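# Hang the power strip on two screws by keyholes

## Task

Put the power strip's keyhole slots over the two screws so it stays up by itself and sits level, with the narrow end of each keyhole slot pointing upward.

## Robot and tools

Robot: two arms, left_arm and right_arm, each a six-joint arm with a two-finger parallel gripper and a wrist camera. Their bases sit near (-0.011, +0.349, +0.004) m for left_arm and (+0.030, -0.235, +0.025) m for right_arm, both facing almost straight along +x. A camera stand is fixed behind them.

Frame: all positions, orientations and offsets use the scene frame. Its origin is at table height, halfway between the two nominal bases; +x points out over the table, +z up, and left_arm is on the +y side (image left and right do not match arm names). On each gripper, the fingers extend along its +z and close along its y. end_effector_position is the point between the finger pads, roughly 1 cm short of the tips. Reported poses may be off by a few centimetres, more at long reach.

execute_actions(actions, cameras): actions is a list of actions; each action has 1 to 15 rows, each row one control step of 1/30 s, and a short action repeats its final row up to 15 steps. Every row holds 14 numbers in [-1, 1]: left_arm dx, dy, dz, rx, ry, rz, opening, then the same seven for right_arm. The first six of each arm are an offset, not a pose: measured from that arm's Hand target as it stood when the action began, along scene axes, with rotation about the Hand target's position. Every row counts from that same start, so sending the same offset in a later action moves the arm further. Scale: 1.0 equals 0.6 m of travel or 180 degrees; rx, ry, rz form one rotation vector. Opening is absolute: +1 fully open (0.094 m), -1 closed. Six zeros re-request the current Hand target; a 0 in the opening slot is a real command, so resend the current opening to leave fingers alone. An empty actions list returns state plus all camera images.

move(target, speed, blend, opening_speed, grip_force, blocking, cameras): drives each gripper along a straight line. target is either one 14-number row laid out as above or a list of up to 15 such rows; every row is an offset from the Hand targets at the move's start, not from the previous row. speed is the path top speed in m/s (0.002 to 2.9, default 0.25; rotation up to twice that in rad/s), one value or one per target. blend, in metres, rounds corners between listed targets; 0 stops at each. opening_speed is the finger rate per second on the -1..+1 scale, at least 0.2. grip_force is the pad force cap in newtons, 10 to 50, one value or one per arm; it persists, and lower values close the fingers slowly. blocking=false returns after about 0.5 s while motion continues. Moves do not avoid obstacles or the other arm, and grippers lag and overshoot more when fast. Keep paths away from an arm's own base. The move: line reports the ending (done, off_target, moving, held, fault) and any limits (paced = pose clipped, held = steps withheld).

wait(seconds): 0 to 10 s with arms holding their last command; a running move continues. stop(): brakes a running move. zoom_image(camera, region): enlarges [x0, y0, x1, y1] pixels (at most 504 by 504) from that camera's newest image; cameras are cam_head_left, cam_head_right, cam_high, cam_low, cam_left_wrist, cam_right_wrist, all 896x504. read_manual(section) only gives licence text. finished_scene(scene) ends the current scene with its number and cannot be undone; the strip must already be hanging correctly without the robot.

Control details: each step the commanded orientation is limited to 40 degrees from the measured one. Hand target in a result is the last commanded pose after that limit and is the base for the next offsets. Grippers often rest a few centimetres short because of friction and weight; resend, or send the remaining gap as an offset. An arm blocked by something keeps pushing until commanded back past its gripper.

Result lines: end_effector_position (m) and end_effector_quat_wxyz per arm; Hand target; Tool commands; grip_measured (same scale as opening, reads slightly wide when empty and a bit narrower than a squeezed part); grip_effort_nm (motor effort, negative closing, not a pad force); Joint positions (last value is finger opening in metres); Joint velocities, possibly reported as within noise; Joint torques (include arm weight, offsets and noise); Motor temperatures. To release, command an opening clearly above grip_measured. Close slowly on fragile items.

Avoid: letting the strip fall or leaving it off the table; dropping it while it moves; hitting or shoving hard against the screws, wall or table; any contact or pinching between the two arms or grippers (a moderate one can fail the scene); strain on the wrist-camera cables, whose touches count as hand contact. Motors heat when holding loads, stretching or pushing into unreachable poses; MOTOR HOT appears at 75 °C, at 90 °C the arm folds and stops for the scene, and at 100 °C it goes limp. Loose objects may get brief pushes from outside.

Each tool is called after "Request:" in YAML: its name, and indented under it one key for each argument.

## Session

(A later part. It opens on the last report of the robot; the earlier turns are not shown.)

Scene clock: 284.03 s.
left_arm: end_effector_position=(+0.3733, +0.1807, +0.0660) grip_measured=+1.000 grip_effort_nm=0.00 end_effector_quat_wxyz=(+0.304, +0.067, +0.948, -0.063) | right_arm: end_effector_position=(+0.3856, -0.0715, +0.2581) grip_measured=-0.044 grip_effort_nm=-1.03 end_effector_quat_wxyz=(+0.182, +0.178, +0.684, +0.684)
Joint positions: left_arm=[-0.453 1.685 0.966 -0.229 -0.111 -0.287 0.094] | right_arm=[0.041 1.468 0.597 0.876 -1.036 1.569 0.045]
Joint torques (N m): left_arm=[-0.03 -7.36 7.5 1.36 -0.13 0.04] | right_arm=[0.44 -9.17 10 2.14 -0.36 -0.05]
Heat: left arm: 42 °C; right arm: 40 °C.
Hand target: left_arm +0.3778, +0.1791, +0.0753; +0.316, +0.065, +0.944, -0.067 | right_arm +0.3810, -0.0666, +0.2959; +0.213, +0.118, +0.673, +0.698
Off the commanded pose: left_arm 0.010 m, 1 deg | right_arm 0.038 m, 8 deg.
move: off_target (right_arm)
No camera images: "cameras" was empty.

Request:
execute_actions:
  actions: []
  cameras: ["cam_right_wrist","cam_head_right","cam_head_left","cam_high"]

Request:
zoom_image:
  camera: "cam_head_right"
  region: [340, 290, 410, 350]

Request:
zoom_image:
  camera: "cam_head_right"
  region: [410, 200, 480, 260]

Request:
zoom_image:
  camera: "cam_high"
  region: [310, 110, 410, 190]

Request:
zoom_image:
  camera: "cam_high"
  region: [440, 160, 540, 240]

Request:
zoom_image:
  camera: "cam_right_wrist"
  region: [350, 0, 450, 100]

Scene clock: 286.20 s.
left_arm: end_effector_position=(+0.3733, +0.1807, +0.0660) grip_measured=+1.000 grip_effort_nm=0.00 end_effector_quat_wxyz=(+0.304, +0.067, +0.948, -0.063) | right_arm: end_effector_position=(+0.3856, -0.0715, +0.2580) grip_measured=-0.044 grip_effort_nm=-1.03 end_effector_quat_wxyz=(+0.182, +0.178, +0.684, +0.684)
Joint positions: left_arm=[-0.453 1.685 0.966 -0.229 -0.111 -0.287 0.094] | right_arm=[0.041 1.468 0.597 0.876 -1.036 1.569 0.045]
Joint velocities: within noise
Joint torques (N m): left_arm=[-0.03 -7.36 7.49 1.36 -0.13 0.03] | right_arm=[0.54 -9.03 9.81 2.22 -0.36 -0.06]
Motor temperatures (°C): left_arm=[26 32 42 39 28 27 27] | right_arm=[29 29 39 40 26 25 26]
Heat: left arm: 42 °C; right arm: 40 °C.
Hand target: left_arm +0.3778, +0.1791, +0.0753; +0.316, +0.065, +0.944, -0.067 | right_arm +0.3811, -0.0666, +0.2958; +0.213, +0.118, +0.673, +0.698
Tool commands: left_gripper/opening=+1.0 right_gripper/opening=-0.6
Off the commanded pose: left_arm 0.010 m, 1 deg | right_arm 0.039 m, 8 deg.
camera_calibration:
cam_right_wrist: T_world_to_cam=[[0.0315669, 0.0125786, -0.999422, 0.251513], [-0.995624, 0.0883915, -0.0303345, 0.434296], [0.0879589, 0.996006, 0.0153138, 0.123326], [0, 0, 0, 1]] pos_world=[0.413608, -0.164386, 0.262654]
Images, in order (width x height): cam_head_left 896x504, cam_head_right 896x504, cam_high 896x504, cam_right_wrist 896x504.

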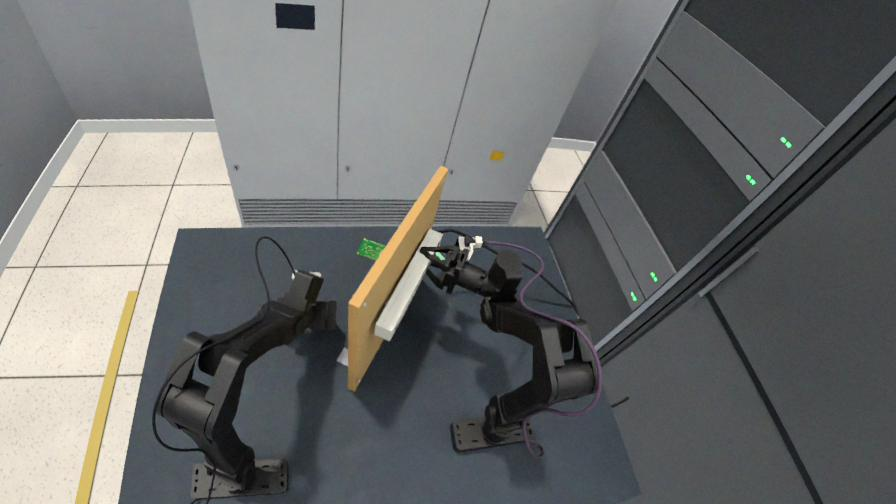

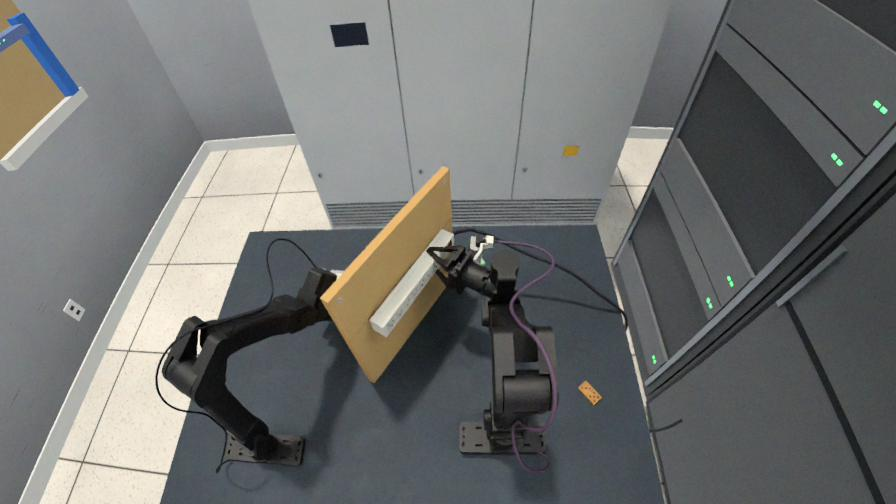

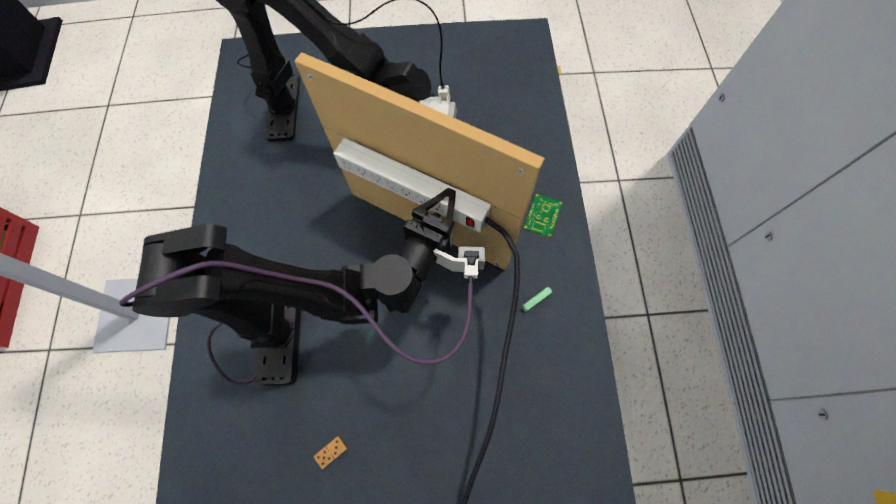

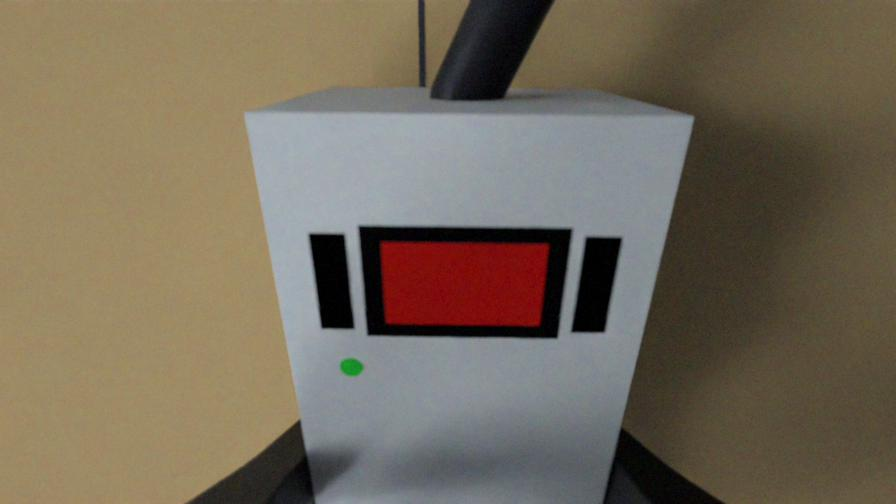

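Scaled by 7.200 from the camera's 896x504 image, which has a finer 1280x720 frame.

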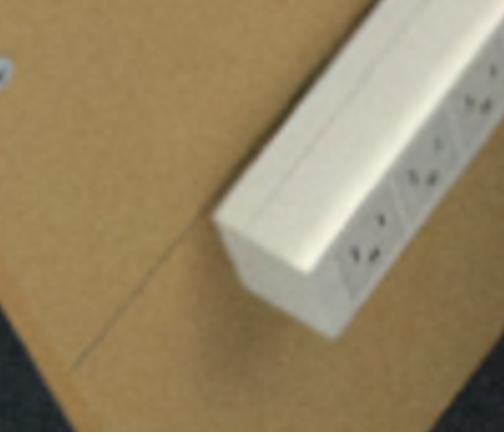

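Scaled by 7.200 from the camera's 896x504 image, which has a finer 1280x720 frame.

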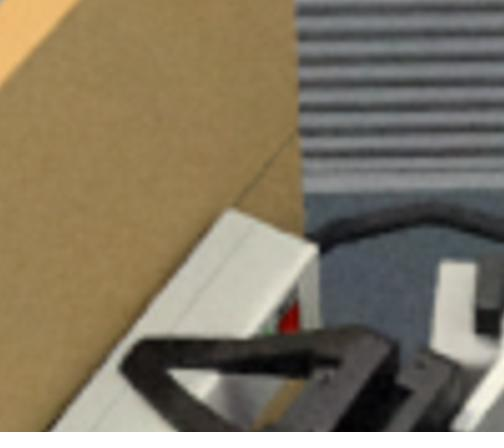

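Scaled by 5.040 from the camera's 896x504 image, which has a finer 1280x720 frame.

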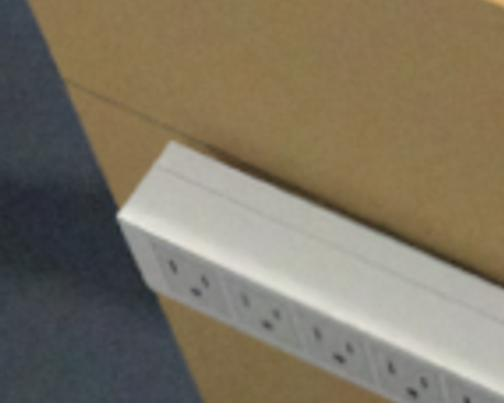

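Scaled by 5.040 from the camera's 896x504 image, which has a finer 1280x720 frame.

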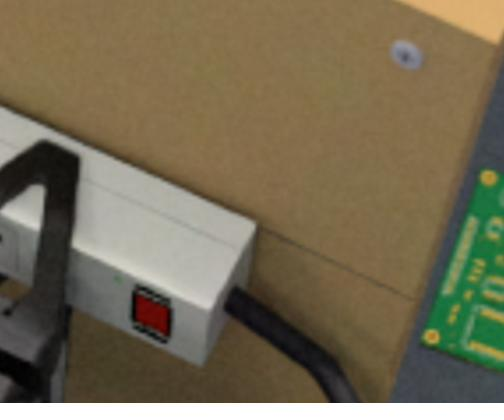

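Scaled by 5.040 from the camera's 896x504 image, which has a finer 1280x720 frame.

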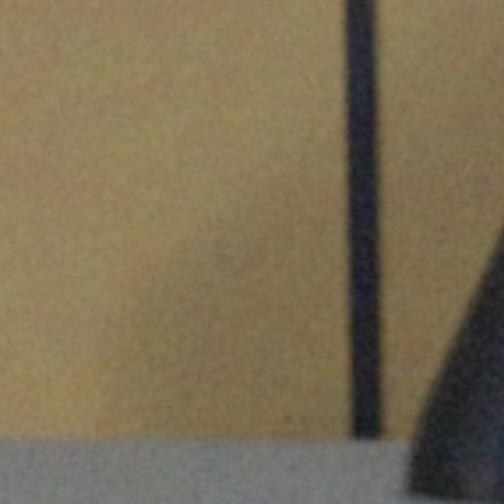

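Request:
move:
  target:
    - [0,0,0,0,0,0,1.0,-0.0017,0.001,0.0075,0,0,-0.0139,-0.6]
    - [0,0,0,0,0,0,1.0,0.0127,0.0257,0.0075,0,0,-0.0139,-0.6]
  speed: [0.04,0.03]
  cameras: ["cam_right_wrist"]

Scene clock: 296.80 s.
left_arm: end_effector_position=(+0.3733, +0.1807, +0.0660) grip_measured=+1.000 grip_effort_nm=0.00 end_effector_quat_wxyz=(+0.304, +0.067, +0.948, -0.063) | right_arm: end_effector_position=(+0.3867, -0.0705, +0.2666) grip_measured=-0.044 grip_effort_nm=-1.03 end_effector_quat_wxyz=(+0.197, +0.191, +0.680, +0.680)
Joint positions: left_arm=[-0.453 1.685 0.966 -0.229 -0.111 -0.287 0.094] | right_arm=[0.061 1.422 0.598 0.829 -0.975 1.568 0.045]
Joint torques (N m): left_arm=[-0.03 -7.36 7.49 1.36 -0.13 0.04] | right_arm=[4.93 -5.87 11.41 2.28 0.11 -0.2]
Heat: left arm: 42 °C; right arm: 40 °C.
Hand target: left_arm +0.3778, +0.1791, +0.0753; +0.316, +0.065, +0.944, -0.067 | right_arm +0.3887, -0.0511, +0.3006; +0.229, +0.133, +0.671, +0.693
Off the commanded pose: left_arm 0.010 m, 1 deg | right_arm 0.039 m, 8 deg.
move: off_target (right_arm)
camera_calibration:
cam_right_wrist: T_world_to_cam=[[0.0348294, 0.0107778, -0.999335, 0.258637], [-0.990949, 0.130087, -0.0331342, 0.437304], [0.129643, 0.991444, 0.0152111, 0.105718], [0, 0, 0, 1]] pos_world=[0.410632, -0.164489, 0.271347]
Images, in order (width x height): cam_right_wrist 896x504.

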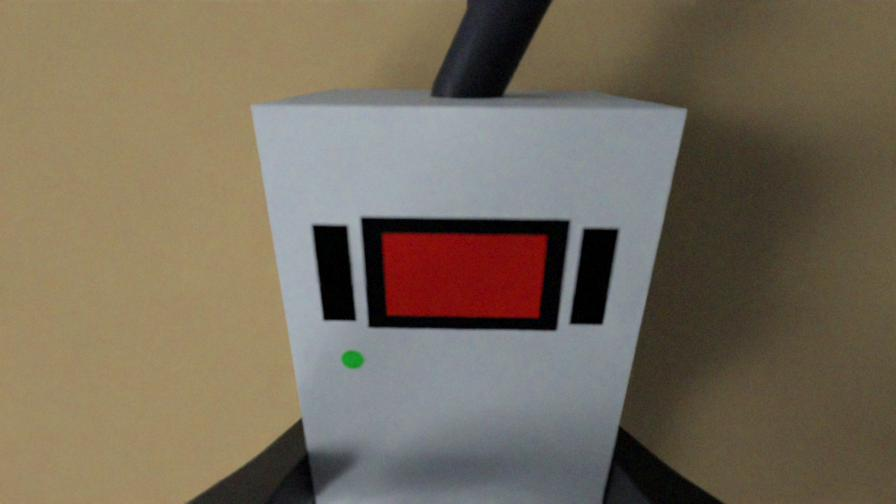

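Request:
move:
  target: [0,0,0,0,0,0,1.0,-0.0015,0.0008,-0.02,0,0,0,-0.6]
  speed: 0.012
  cameras: []

Scene clock: 298.73 s.
left_arm: end_effector_position=(+0.3733, +0.1807, +0.0660) grip_measured=+1.000 grip_effort_nm=0.00 end_effector_quat_wxyz=(+0.304, +0.067, +0.948, -0.063) | right_arm: end_effector_position=(+0.3867, -0.0703, +0.2665) grip_measured=-0.044 grip_effort_nm=-1.03 end_effector_quat_wxyz=(+0.197, +0.190, +0.680, +0.681)
Joint positions: left_arm=[-0.453 1.685 0.966 -0.229 -0.111 -0.287 0.094] | right_arm=[0.061 1.424 0.598 0.834 -0.976 1.567 0.045]
Joint torques (N m): left_arm=[-0.03 -7.36 7.5 1.36 -0.13 0.03] | right_arm=[5.12 -3.89 9.02 2.61 0.15 -0.25]
Heat: left arm: 42 °C; right arm: 41 °C.
Hand target: left_arm +0.3778, +0.1791, +0.0753; +0.316, +0.065, +0.944, -0.067 | right_arm +0.3877, -0.0506, +0.2885; +0.229, +0.133, +0.671, +0.693
Off the commanded pose: left_arm 0.010 m, 1 deg | right_arm 0.030 m, 8 deg.
move: off_target (right_arm)
No camera images: "cameras" was empty.

Request:
move:
  target: [0,0,0,0,0,0,1.0,0,0,-0.0167,0,0,0,-0.6]
  speed: 0.015
  cameras: []

Scene clock: 300.30 s.
left_arm: end_effector_position=(+0.3733, +0.1807, +0.0660) grip_measured=+1.000 grip_effort_nm=0.00 end_effector_quat_wxyz=(+0.304, +0.067, +0.948, -0.063) | right_arm: end_effector_position=(+0.3865, -0.0701, +0.2661) grip_measured=-0.044 grip_effort_nm=-1.03 end_effector_quat_wxyz=(+0.205, +0.176, +0.677, +0.685)
Joint positions: left_arm=[-0.453 1.685 0.966 -0.229 -0.111 -0.287 0.094] | right_arm=[0.058 1.446 0.588 0.897 -0.988 1.567 0.045]
Joint torques (N m): left_arm=[-0.03 -7.38 7.5 1.36 -0.13 0.04] | right_arm=[5.39 -3.37 7.79 2.46 0.27 -0.28]
Heat: left arm: 42 °C; right arm: 41 °C.
Hand target: left_arm +0.3778, +0.1791, +0.0753; +0.316, +0.065, +0.944, -0.067 | right_arm +0.3878, -0.0507, +0.2784; +0.229, +0.133, +0.671, +0.693
Off the commanded pose: left_arm 0.010 m, 1 deg | right_arm 0.023 m, 6 deg.
move: off_target (right_arm)
No camera images: "cameras" was empty.

Request:
move:
  target:
    - [0,0,0,0,0,0,1.0,0,0,0.0177,0,0,0,-0.6]
    - [0,0,0,0,0,0,1.0,-0.0058,-0.01,0.0177,0,0,0,-0.6]
  speed: [0.04,0.03]
  cameras: []

Scene clock: 302.77 s.
left_arm: end_effector_position=(+0.3733, +0.1807, +0.0660) grip_measured=+1.000 grip_effort_nm=0.00 end_effector_quat_wxyz=(+0.304, +0.067, +0.948, -0.063) | right_arm: end_effector_position=(+0.3864, -0.0704, +0.2661) grip_measured=-0.044 grip_effort_nm=-1.03 end_effector_quat_wxyz=(+0.205, +0.176, +0.677, +0.685)
Joint positions: left_arm=[-0.453 1.685 0.966 -0.229 -0.111 -0.287 0.094] | right_arm=[0.057 1.446 0.588 0.897 -0.989 1.567 0.045]
Joint torques (N m): left_arm=[-0.03 -7.38 7.51 1.35 -0.12 0.03] | right_arm=[3.75 -6.6 8.64 2.05 0.08 -0.18]
Heat: left arm: 42 °C; right arm: 41 °C.
Hand target: left_arm +0.3778, +0.1791, +0.0753; +0.316, +0.065, +0.944, -0.067 | right_arm +0.3843, -0.0567, +0.2891; +0.229, +0.133, +0.671, +0.693
Off the commanded pose: left_arm 0.010 m, 1 deg | right_arm 0.027 m, 6 deg.
move: off_target (right_arm)
No camera images: "cameras" was empty.

Request:
move:
  target: [0,0,0,0,0,0,1.0,-0.0025,-0.0043,-0.025,0,0,0,-0.6]
  speed: 0.015
  cameras: []

Scene clock: 304.83 s.
left_arm: end_effector_position=(+0.3733, +0.1807, +0.0660) grip_measured=+1.000 grip_effort_nm=0.00 end_effector_quat_wxyz=(+0.304, +0.067, +0.948, -0.063) | right_arm: end_effector_position=(+0.3859, -0.0706, +0.2656) grip_measured=-0.044 grip_effort_nm=-1.03 end_effector_quat_wxyz=(+0.212, +0.169, +0.675, +0.687)
Joint positions: left_arm=[-0.453 1.685 0.966 -0.229 -0.111 -0.287 0.094] | right_arm=[0.056 1.455 0.578 0.937 -0.989 1.566 0.045]
Joint torques (N m): left_arm=[-0.03 -7.38 7.5 1.36 -0.13 0.04] | right_arm=[2.84 -4.4 6.05 2.33 0.02 -0.23]
Heat: left arm: 42 °C; right arm: 40 °C.
Hand target: left_arm +0.3778, +0.1791, +0.0753; +0.316, +0.065, +0.944, -0.067 | right_arm +0.3828, -0.0592, +0.2740; +0.229, +0.133, +0.671, +0.693
Off the commanded pose: left_arm 0.010 m, 1 deg | right_arm 0.014 m, 5 deg.
move: off_target (right_arm)
No camera images: "cameras" was empty.

Request:
move:
  target:
    - [0,0,0,0,0,0,1.0,0,0,0.0225,0,0,0,-0.6]
    - [0,0,0,0,0,0,1.0,-0.0083,-0.0144,0.0225,0,0,0,-0.6]
  speed: [0.05,0.05]
  cameras: ["cam_right_wrist","cam_head_left","cam_head_right","cam_high"]

Scene clock: 309.97 s.
left_arm: end_effector_position=(+0.3733, +0.1807, +0.0660) grip_measured=+1.000 grip_effort_nm=0.00 end_effector_quat_wxyz=(+0.304, +0.067, +0.948, -0.063) | right_arm: end_effector_position=(+0.3857, -0.0709, +0.2610) grip_measured=-0.044 grip_effort_nm=-1.03 end_effector_quat_wxyz=(+0.201, +0.180, +0.678, +0.683)
Joint positions: left_arm=[-0.453 1.685 0.966 -0.229 -0.111 -0.287 0.094] | right_arm=[0.056 1.45 0.578 0.899 -0.989 1.566 0.045]
Joint torques (N m): left_arm=[-0.03 -7.36 7.5 1.36 -0.13 0.03] | right_arm=[0.43 -9.05 7.23 2.12 -0.29 -0.11]
Heat: left arm: 42 °C; right arm: 40 °C.
Hand target: left_arm +0.3778, +0.1791, +0.0753; +0.316, +0.065, +0.944, -0.067 | right_arm +0.3778, -0.0679, +0.2876; +0.229, +0.133, +0.671, +0.693
Off the commanded pose: left_arm 0.010 m, 1 deg | right_arm 0.028 m, 6 deg.
move: off_target (right_arm)
camera_calibration:
cam_right_wrist: T_world_to_cam=[[0.0565383, 0.0107429, -0.998343, 0.244417], [-0.991136, 0.12101, -0.054828, 0.441345], [0.120221, 0.992593, 0.0174894, 0.109386], [0, 0, 0, 1]] pos_world=[0.410463, -0.164608, 0.266296]
Images, in order (width x height): cam_head_left 896x504, cam_head_right 896x504, cam_high 896x504, cam_right_wrist 896x504.

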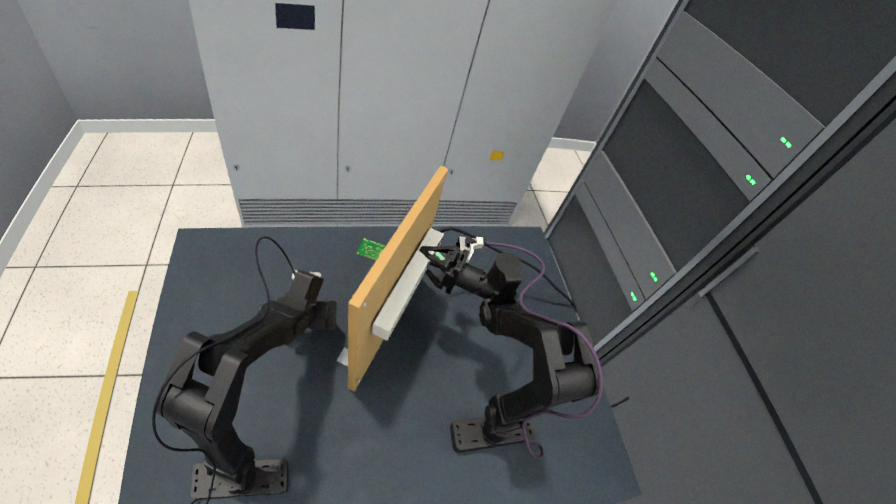

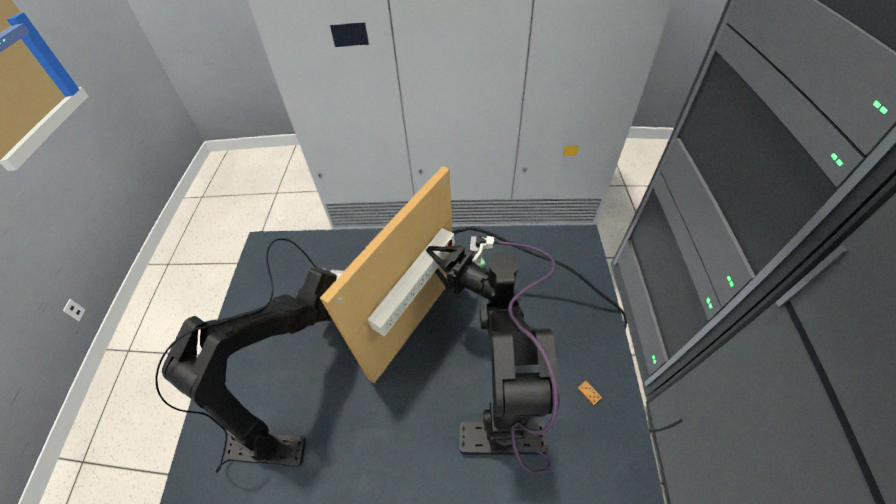

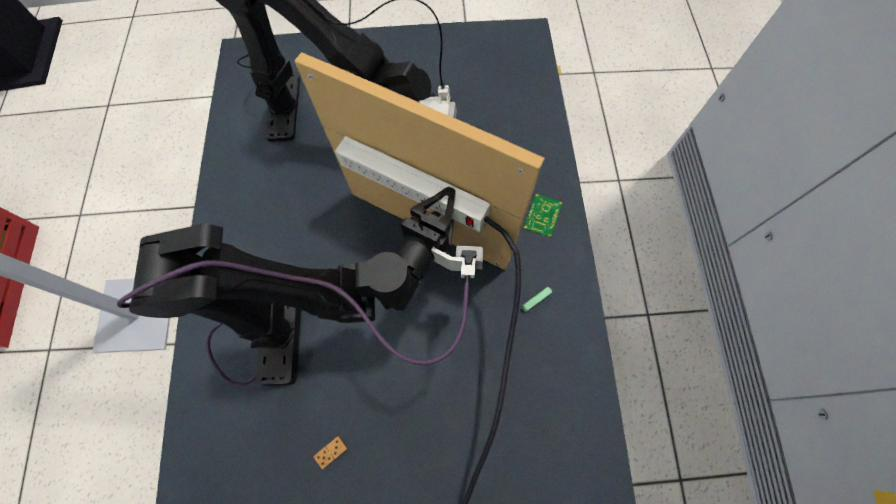

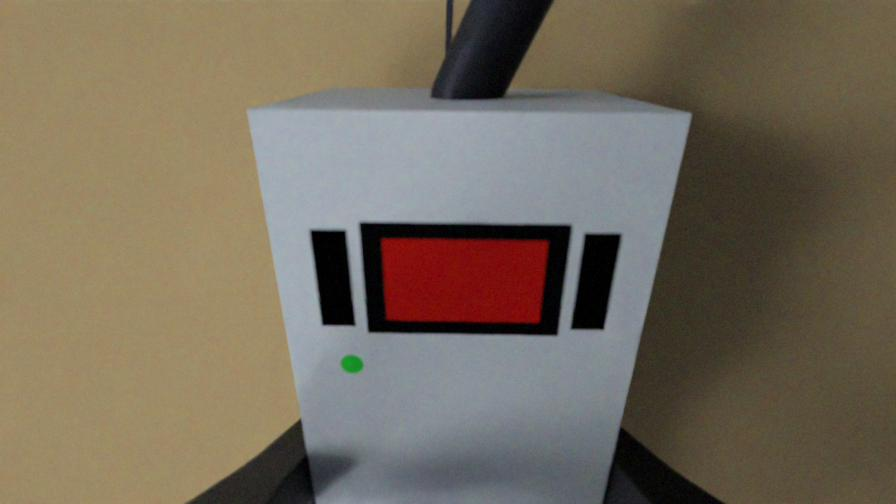

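Request:
move:
  target: [0,0,0,0,0,0,1.0,-0.0048,-0.005,-0.01,-0.0005,0.0088,0,-0.6]
  speed: 0.05
  cameras: ["cam_right_wrist"]

Scene clock: 312.67 s.
left_arm: end_effector_position=(+0.3733, +0.1807, +0.0660) grip_measured=+1.000 grip_effort_nm=0.00 end_effector_quat_wxyz=(+0.304, +0.067, +0.948, -0.063) | right_arm: end_effector_position=(+0.3846, -0.0732, +0.2612) grip_measured=-0.044 grip_effort_nm=-1.03 end_effector_quat_wxyz=(+0.199, +0.183, +0.680, +0.682)
Joint positions: left_arm=[-0.453 1.685 0.966 -0.229 -0.111 -0.287 0.094] | right_arm=[0.047 1.439 0.578 0.878 -0.997 1.564 0.045]
Joint torques (N m): left_arm=[-0.02 -7.36 7.5 1.36 -0.13 0.03] | right_arm=[0.2 -8.72 6.08 2.12 -0.27 -0.08]
Heat: left arm: 42 °C; right arm: 40 °C.
Hand target: left_arm +0.3778, +0.1791, +0.0753; +0.316, +0.065, +0.944, -0.067 | right_arm +0.3749, -0.0709, +0.2816; +0.220, +0.142, +0.674, +0.691
Off the commanded pose: left_arm 0.010 m, 1 deg | right_arm 0.023 m, 5 deg.
move: off_target (right_arm)
camera_calibration:
cam_right_wrist: T_world_to_cam=[[0.0480285, 0.00944975, -0.998801, 0.248012], [-0.991518, 0.121352, -0.0465302, 0.438578], [0.120766, 0.992565, 0.0151979, 0.112273], [0, 0, 0, 1]] pos_world=[0.409388, -0.167004, 0.266415]
Images, in order (width x height): cam_right_wrist 896x504.

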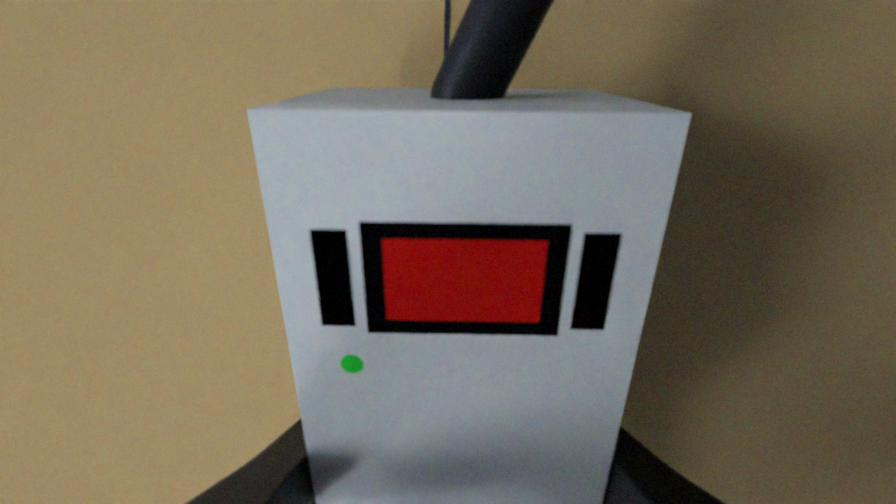

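Request:
move:
  target: [0,0,0,0,0,0,1.0,-0.001,0.0005,-0.0133,0.004,0.0068,0,-0.6]
  speed: 0.05
  cameras: []

Scene clock: 314.57 s.
left_arm: end_effector_position=(+0.3733, +0.1807, +0.0660) grip_measured=+1.000 grip_effort_nm=0.00 end_effector_quat_wxyz=(+0.304, +0.067, +0.948, -0.063) | right_arm: end_effector_position=(+0.3814, -0.0732, +0.2540) grip_measured=-0.044 grip_effort_nm=-1.03 end_effector_quat_wxyz=(+0.190, +0.192, +0.681, +0.681)
Joint positions: left_arm=[-0.453 1.685 0.966 -0.229 -0.111 -0.287 0.094] | right_arm=[0.047 1.439 0.558 0.88 -0.998 1.572 0.045]
Joint torques (N m): left_arm=[-0.03 -7.36 7.5 1.36 -0.13 0.04] | right_arm=[0.17 -7.21 5.78 2.44 -0.24 -0.01]
Heat: left arm: 42 °C; right arm: 40 °C.
Hand target: left_arm +0.3778, +0.1791, +0.0753; +0.316, +0.065, +0.944, -0.067 | right_arm +0.3743, -0.0706, +0.2735; +0.211, +0.151, +0.672, +0.693
Off the commanded pose: left_arm 0.010 m, 1 deg | right_arm 0.021 m, 6 deg.
move: off_target (right_arm)
No camera images: "cameras" was empty.

Request:
move:
  target: [0,0,0,0,0,0,1.0,0.0025,-0.0012,0.02,0,0,0,-0.6]
  speed: 0.05
  cameras: ["cam_right_wrist"]

Scene clock: 316.27 s.
left_arm: end_effector_position=(+0.3733, +0.1807, +0.0660) grip_measured=+1.000 grip_effort_nm=0.00 end_effector_quat_wxyz=(+0.304, +0.067, +0.948, -0.063) | right_arm: end_effector_position=(+0.3795, -0.0730, +0.2555) grip_measured=-0.044 grip_effort_nm=-1.03 end_effector_quat_wxyz=(+0.186, +0.194, +0.681, +0.681)
Joint positions: left_arm=[-0.453 1.685 0.966 -0.229 -0.111 -0.287 0.094] | right_arm=[0.047 1.426 0.558 0.862 -1.001 1.577 0.045]
Joint torques (N m): left_arm=[-0.03 -7.38 7.5 1.36 -0.13 0.04] | right_arm=[0.01 -8.34 8.68 2.05 -0.26 0.02]
Heat: left arm: 42 °C; right arm: 40 °C.
Hand target: left_arm +0.3778, +0.1791, +0.0753; +0.316, +0.065, +0.944, -0.067 | right_arm +0.3758, -0.0713, +0.2855; +0.211, +0.151, +0.672, +0.693
Off the commanded pose: left_arm 0.010 m, 1 deg | right_arm 0.030 m, 6 deg.
move: off_target (right_arm)
camera_calibration:
cam_right_wrist: T_world_to_cam=[[0.0150616, 0.0154653, -0.999767, 0.255816], [-0.992963, 0.117692, -0.0131385, 0.424961], [0.117462, 0.99293, 0.0171291, 0.113562], [0, 0, 0, 1]] pos_world=[0.404779, -0.16673, 0.259395]
Images, in order (width x height): cam_right_wrist 896x504.

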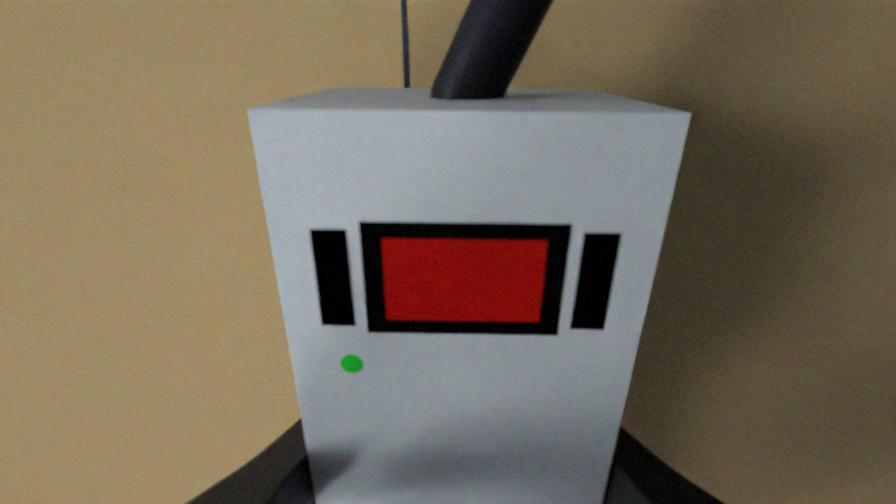

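Request:
move:
  target: [0,0,0,0,0,0,1.0,0.0207,0.0247,0.0033,0,0,0,-0.6]
  speed: 0.04
  cameras: ["cam_right_wrist"]

Scene clock: 317.97 s.
left_arm: end_effector_position=(+0.3733, +0.1807, +0.0660) grip_measured=+1.000 grip_effort_nm=0.00 end_effector_quat_wxyz=(+0.304, +0.067, +0.948, -0.063) | right_arm: end_effector_position=(+0.3807, -0.0670, +0.2589) grip_measured=-0.044 grip_effort_nm=-1.03 end_effector_quat_wxyz=(+0.184, +0.192, +0.682, +0.682)
Joint positions: left_arm=[-0.453 1.685 0.966 -0.229 -0.111 -0.287 0.094] | right_arm=[0.068 1.426 0.573 0.848 -0.986 1.577 0.045]
Joint torques (N m): left_arm=[-0.03 -7.38 7.5 1.36 -0.13 0.04] | right_arm=[2.45 -4.55 11.36 2.16 0.03 -0.04]
Heat: left arm: 42 °C; right arm: 40 °C.
Hand target: left_arm +0.3778, +0.1791, +0.0753; +0.316, +0.065, +0.944, -0.067 | right_arm +0.3883, -0.0565, +0.2875; +0.212, +0.151, +0.672, +0.693
Off the commanded pose: left_arm 0.010 m, 1 deg | right_arm 0.031 m, 6 deg.
move: off_target (right_arm)
camera_calibration:
cam_right_wrist: T_world_to_cam=[[0.0158014, 0.0157589, -0.999751, 0.258835], [-0.993611, 0.111999, -0.0139389, 0.425518], [0.111752, 0.993583, 0.0174279, 0.109509], [0, 0, 0, 1]] pos_world=[0.406472, -0.160543, 0.262793]
Images, in order (width x height): cam_right_wrist 896x504.

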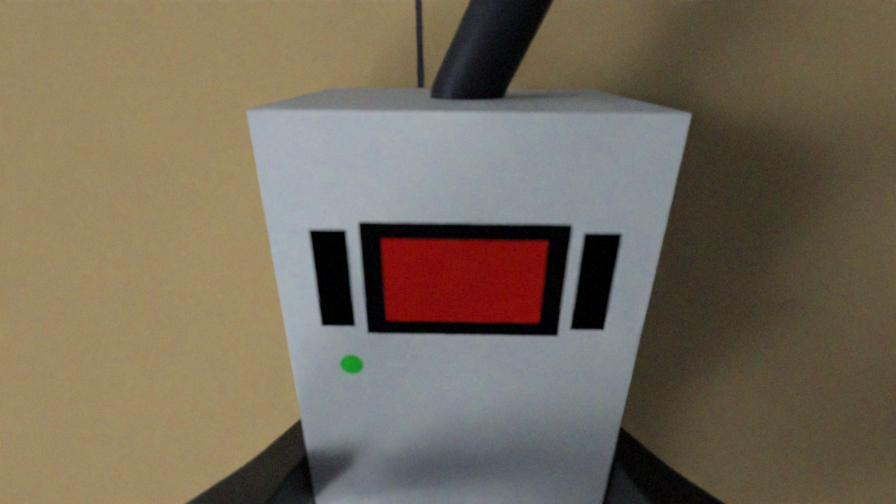

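Request:
move:
  target: [0,0,0,0,0,0,1.0,0.0058,-0.014,0.0058,0,0,0,-0.6]
  speed: 0.05
  cameras: []

Scene clock: 320.37 s.
left_arm: end_effector_position=(+0.3733, +0.1807, +0.0660) grip_measured=+1.000 grip_effort_nm=0.00 end_effector_quat_wxyz=(+0.304, +0.067, +0.948, -0.063) | right_arm: end_effector_position=(+0.3809, -0.0675, +0.2594) grip_measured=-0.044 grip_effort_nm=-1.03 end_effector_quat_wxyz=(+0.171, +0.191, +0.685, +0.682)
Joint positions: left_arm=[-0.453 1.685 0.966 -0.229 -0.111 -0.287 0.094] | right_arm=[0.059 1.43 0.591 0.819 -1.014 1.58 0.045]
Joint torques (N m): left_arm=[-0.03 -7.36 7.5 1.35 -0.13 0.03] | right_arm=[0.62 -5.04 11.52 2.35 0.04 -0.04]
Heat: left arm: 42 °C; right arm: 40 °C.
Hand target: left_arm +0.3778, +0.1791, +0.0753; +0.316, +0.065, +0.944, -0.067 | right_arm +0.3916, -0.0648, +0.2910; +0.211, +0.151, +0.672, +0.693
Off the commanded pose: left_arm 0.010 m, 1 deg | right_arm 0.034 m, 7 deg.
move: off_target (right_arm)
No camera images: "cameras" was empty.

Request:
move:
  target:
    - [-0.163,0.0348,0.6912,-0.0337,-0.1535,-0.1326,-1.0,0,0,0,0,0,0,-0.6]
    - [-0.3937,-0.1327,0.6578,-0.0306,-0.1265,-0.1729,-1.0,0,0,0,0,0,0,-0.6]
  speed: [0.3,0.2]
  blend: [0.02,0]
  cameras: ["cam_left_wrist","cam_head_right","cam_head_left"]

Scene clock: 336.33 s.
left_arm: end_effector_position=(+0.1414, +0.0988, +0.4637) grip_measured=-0.994 grip_effort_nm=-0.31 end_effector_quat_wxyz=(+0.461, +0.319, +0.809, -0.175) | right_arm: end_effector_position=(+0.3810, -0.0675, +0.2595) grip_measured=-0.044 grip_effort_nm=-1.03 end_effector_quat_wxyz=(+0.171, +0.191, +0.685, +0.682)
Joint positions: left_arm=[-1.312 1.36 2.152 -1.414 -0.492 -0.314 0] | right_arm=[0.059 1.43 0.592 0.819 -1.014 1.58 0.045]
Joint torques (N m): left_arm=[-0.76 -1.83 6.89 1.58 -0.41 -0.11] | right_arm=[0.55 -4.93 11.47 2.32 0.02 -0.04]
Heat: left arm: 42 °C; right arm: 43 °C.
Hand target: left_arm +0.1415, +0.0994, +0.4699; +0.467, +0.311, +0.808, -0.179 | right_arm +0.3917, -0.0648, +0.2911; +0.212, +0.151, +0.672, +0.693
Off the commanded pose: left_arm 0.006 m, 1 deg | right_arm 0.033 m, 7 deg.
move: off_target (right_arm)
camera_calibration:
cam_left_wrist: T_world_to_cam=[[-0.674732, -0.737988, -0.0105661, 0.172782], [-0.602981, 0.55944, -0.568718, 0.331602], [0.425618, -0.377361, -0.822465, 0.44578], [0, 0, 0, 1]] pos_world=[0.126799, 0.11022, 0.557052]
Images, in order (width x height): cam_head_left 896x504, cam_head_right 896x504, cam_left_wrist 896x504.

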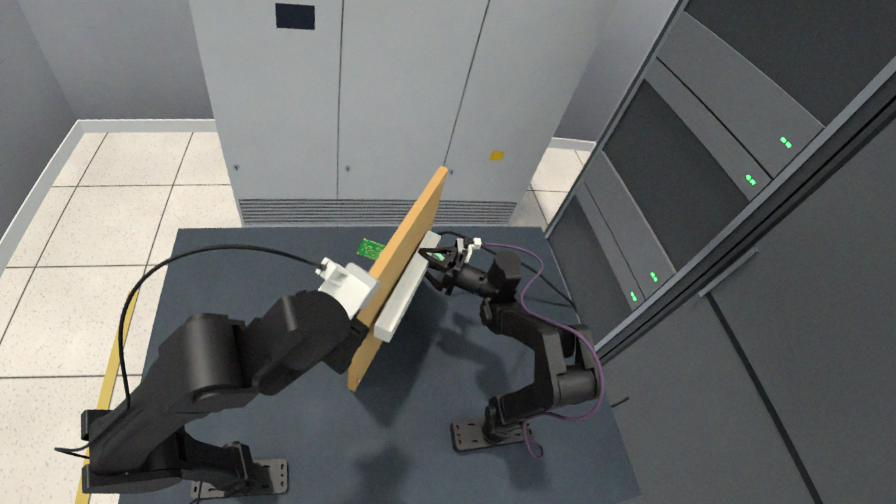

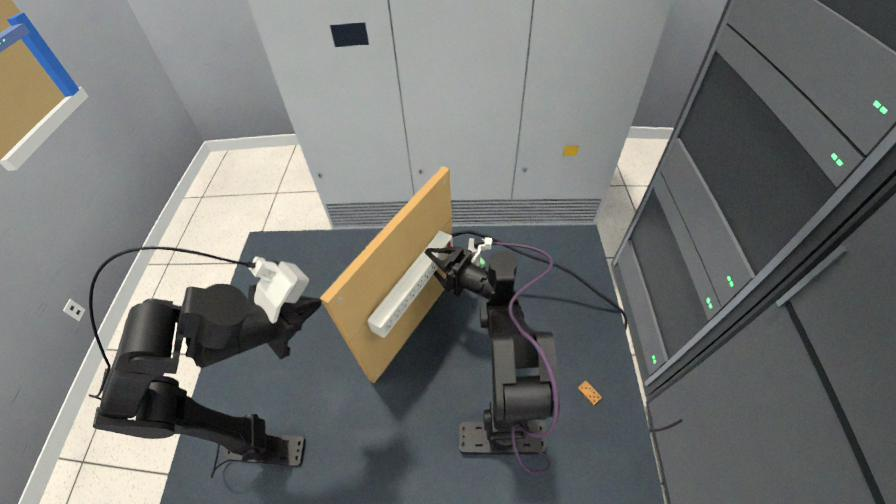

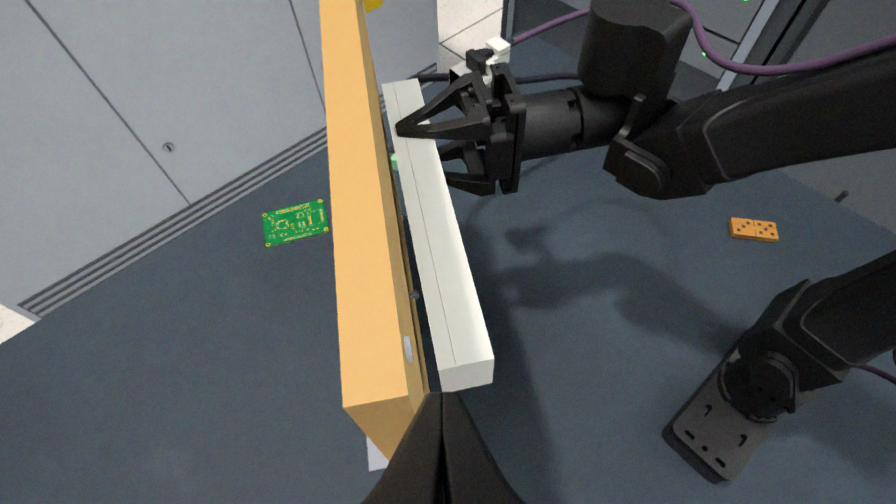

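Request:
zoom_image:
  camera: "cam_left_wrist"
  region: [340, 60, 540, 400]

Request:
zoom_image:
  camera: "cam_left_wrist"
  region: [370, 250, 510, 400]

Request:
zoom_image:
  camera: "cam_left_wrist"
  region: [370, 130, 470, 250]

Request:
zoom_image:
  camera: "cam_left_wrist"
  region: [340, 60, 480, 200]

Scaled by 1.482 from the camera's 896x504 image, which has a finer 1280x720 frame.

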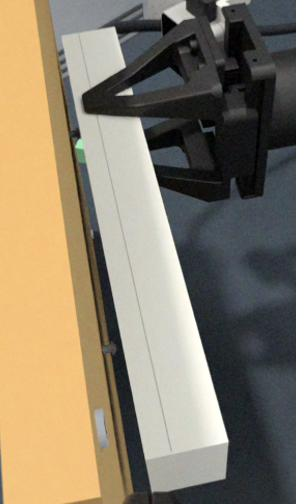

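Scaled by 3.360 from the camera's 896x504 image, which has a finer 1280x720 frame.

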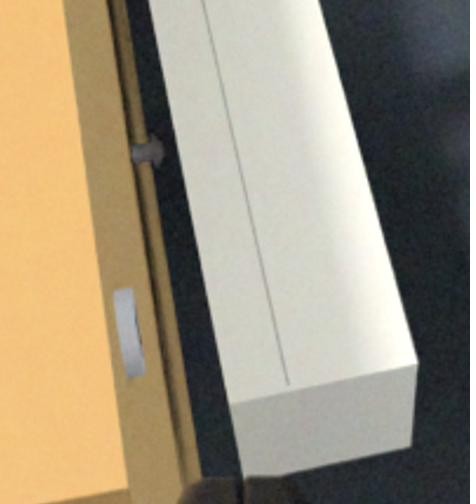

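Scaled by 4.200 from the camera's 896x504 image, which has a finer 1280x720 frame.

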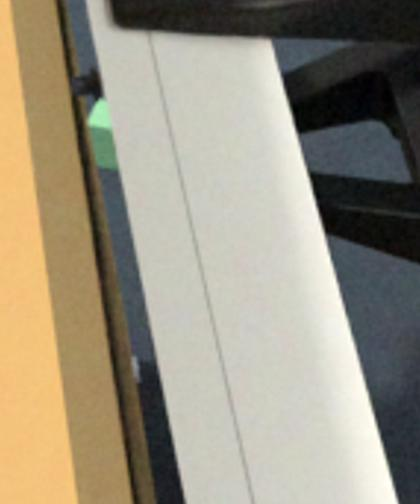

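Scaled by 3.600 from the camera's 896x504 image, which has a finer 1280x720 frame.

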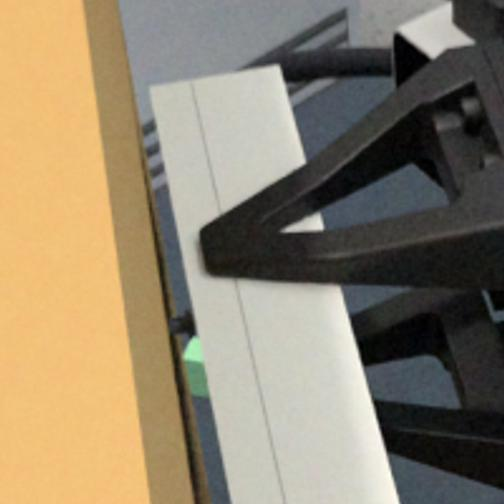

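Request:
zoom_image:
  camera: "cam_left_wrist"
  region: [395, 270, 445, 320]

Request:
zoom_image:
  camera: "cam_left_wrist"
  region: [370, 130, 420, 180]

Request:
zoom_image:
  camera: "cam_left_wrist"
  region: [425, 340, 505, 400]

Request:
zoom_image:
  camera: "cam_left_wrist"
  region: [365, 65, 435, 125]

Scaled by 10.080 from the camera's 896x504 image, which has a finer 1280x720 frame.

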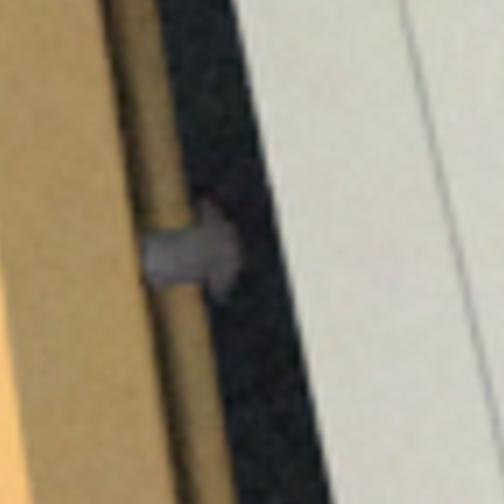

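Scaled by 10.080 from the camera's 896x504 image, which has a finer 1280x720 frame.

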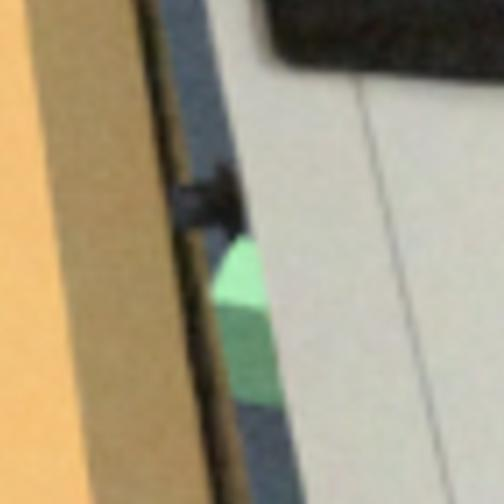

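Scaled by 6.300 from the camera's 896x504 image, which has a finer 1280x720 frame.

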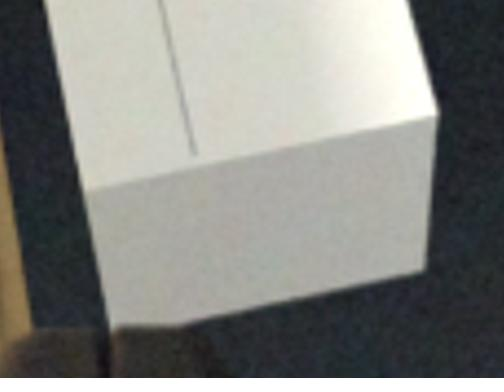

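Scaled by 7.200 from the camera's 896x504 image, which has a finer 1280x720 frame.

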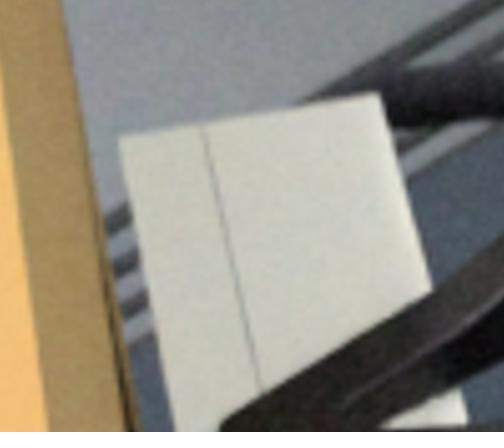

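Request:
move:
  target: [0,0,0,0,0,0,-1.0,-0.0057,-0.0198,0,0,0,0,-0.6]
  speed: 0.05
  cameras: ["cam_left_wrist","cam_right_wrist"]

Scene clock: 352.57 s.
left_arm: end_effector_position=(+0.1414, +0.0989, +0.4635) grip_measured=-0.994 grip_effort_nm=-0.31 end_effector_quat_wxyz=(+0.461, +0.319, +0.809, -0.175) | right_arm: end_effector_position=(+0.3865, -0.0791, +0.2626) grip_measured=-0.044 grip_effort_nm=-1.03 end_effector_quat_wxyz=(+0.183, +0.197, +0.681, +0.681)
Joint positions: left_arm=[-1.312 1.36 2.152 -1.415 -0.493 -0.314 0] | right_arm=[0.024 1.43 0.6 0.819 -1.023 1.58 0.045]
Joint velocities: left_arm=[-0.002 0.046 -0.022 0.081 -0.022 0.022 0.002] | right_arm=[within noise]
Joint torques (N m): left_arm=[-0.75 -1.81 6.89 1.59 -0.41 -0.09] | right_arm=[-0.13 -5.93 9.88 2.33 -0.28 0.01]
Motor temperatures (°C): left_arm=[26 31 40 39 27 27 27] | right_arm=[29 29 44 40 26 25 26]
Heat: left arm: 40 °C; right arm: 44 °C.
Hand target: left_arm +0.1415, +0.0994, +0.4699; +0.467, +0.311, +0.808, -0.179 | right_arm +0.3882, -0.0767, +0.2910; +0.211, +0.151, +0.672, +0.693
Off the commanded pose: left_arm 0.006 m, 1 deg | right_arm 0.029 m, 6 deg.
move: off_target (right_arm)
camera_calibration:
cam_left_wrist: T_world_to_cam=[[-0.674426, -0.738263, -0.0108175, 0.172913], [-0.60333, 0.559488, -0.568301, 0.331352], [0.425608, -0.376751, -0.822749, 0.44579], [0, 0, 0, 1]] pos_world=[0.1268, 0.11022, 0.556952]
cam_right_wrist: T_world_to_cam=[[0.00673207, 0.0171559, -0.99983, 0.266263], [-0.992858, 0.119211, -0.00463961, 0.430602], [0.119111, 0.992721, 0.0178359, 0.117788], [0, 0, 0, 1]] pos_world=[0.411704, -0.172831, 0.266114]
Images, in order (width x height): cam_left_wrist 896x504, cam_right_wrist 896x504.

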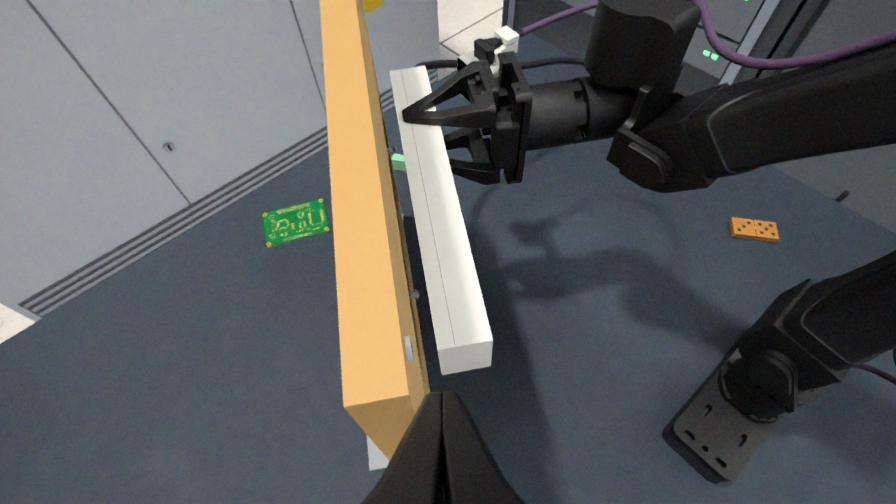

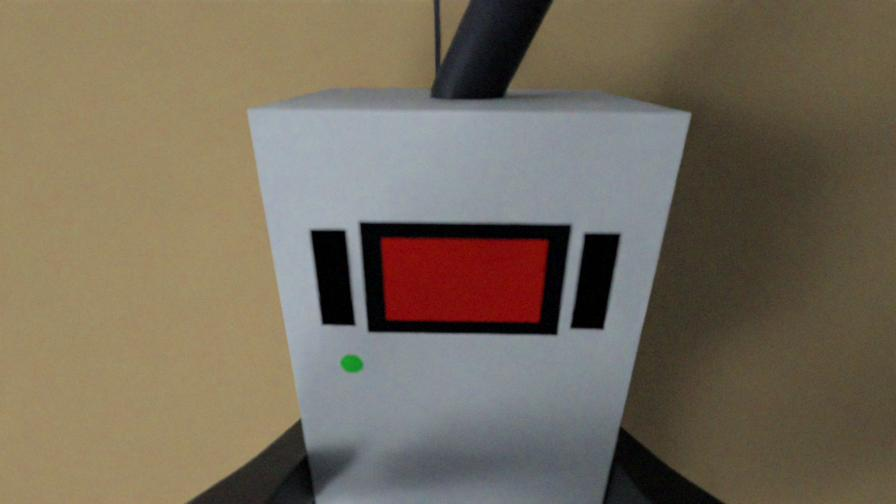

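Request:
zoom_image:
  camera: "cam_left_wrist"
  region: [395, 270, 445, 320]

Request:
zoom_image:
  camera: "cam_left_wrist"
  region: [370, 130, 420, 180]

Request:
zoom_image:
  camera: "cam_left_wrist"
  region: [425, 320, 505, 380]

Request:
zoom_image:
  camera: "cam_left_wrist"
  region: [375, 50, 445, 110]

Scaled by 10.080 from the camera's 896x504 image, which has a finer 1280x720 frame.

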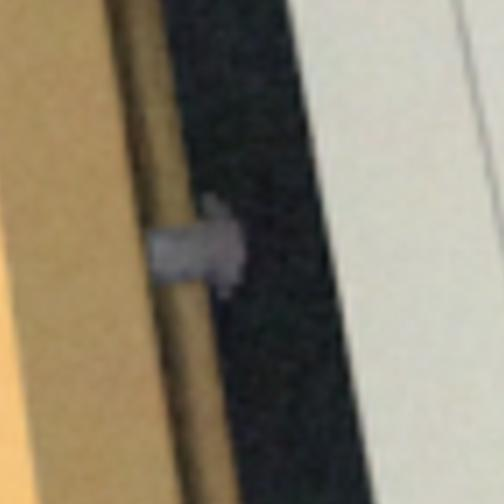

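Scaled by 10.080 from the camera's 896x504 image, which has a finer 1280x720 frame.

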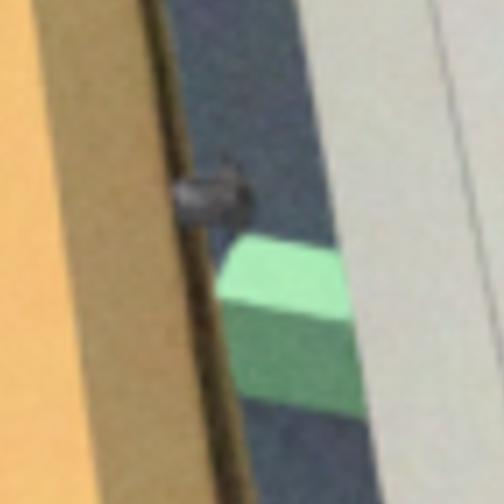

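Scaled by 6.300 from the camera's 896x504 image, which has a finer 1280x720 frame.

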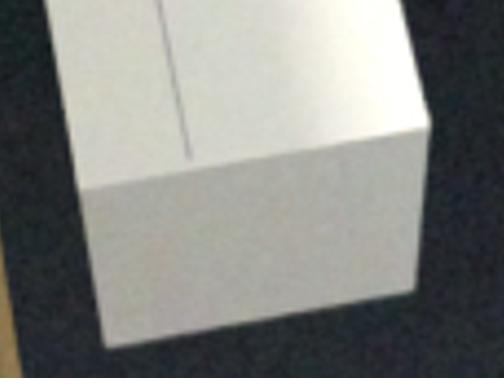

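Scaled by 7.200 from the camera's 896x504 image, which has a finer 1280x720 frame.

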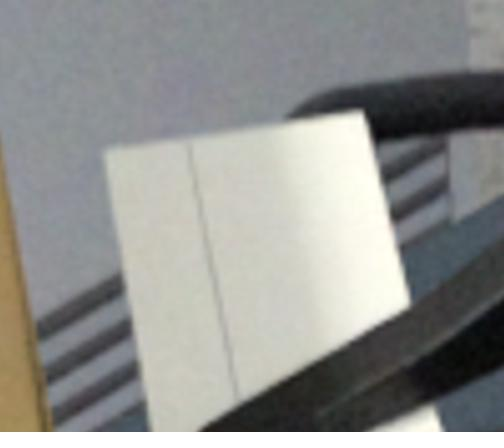

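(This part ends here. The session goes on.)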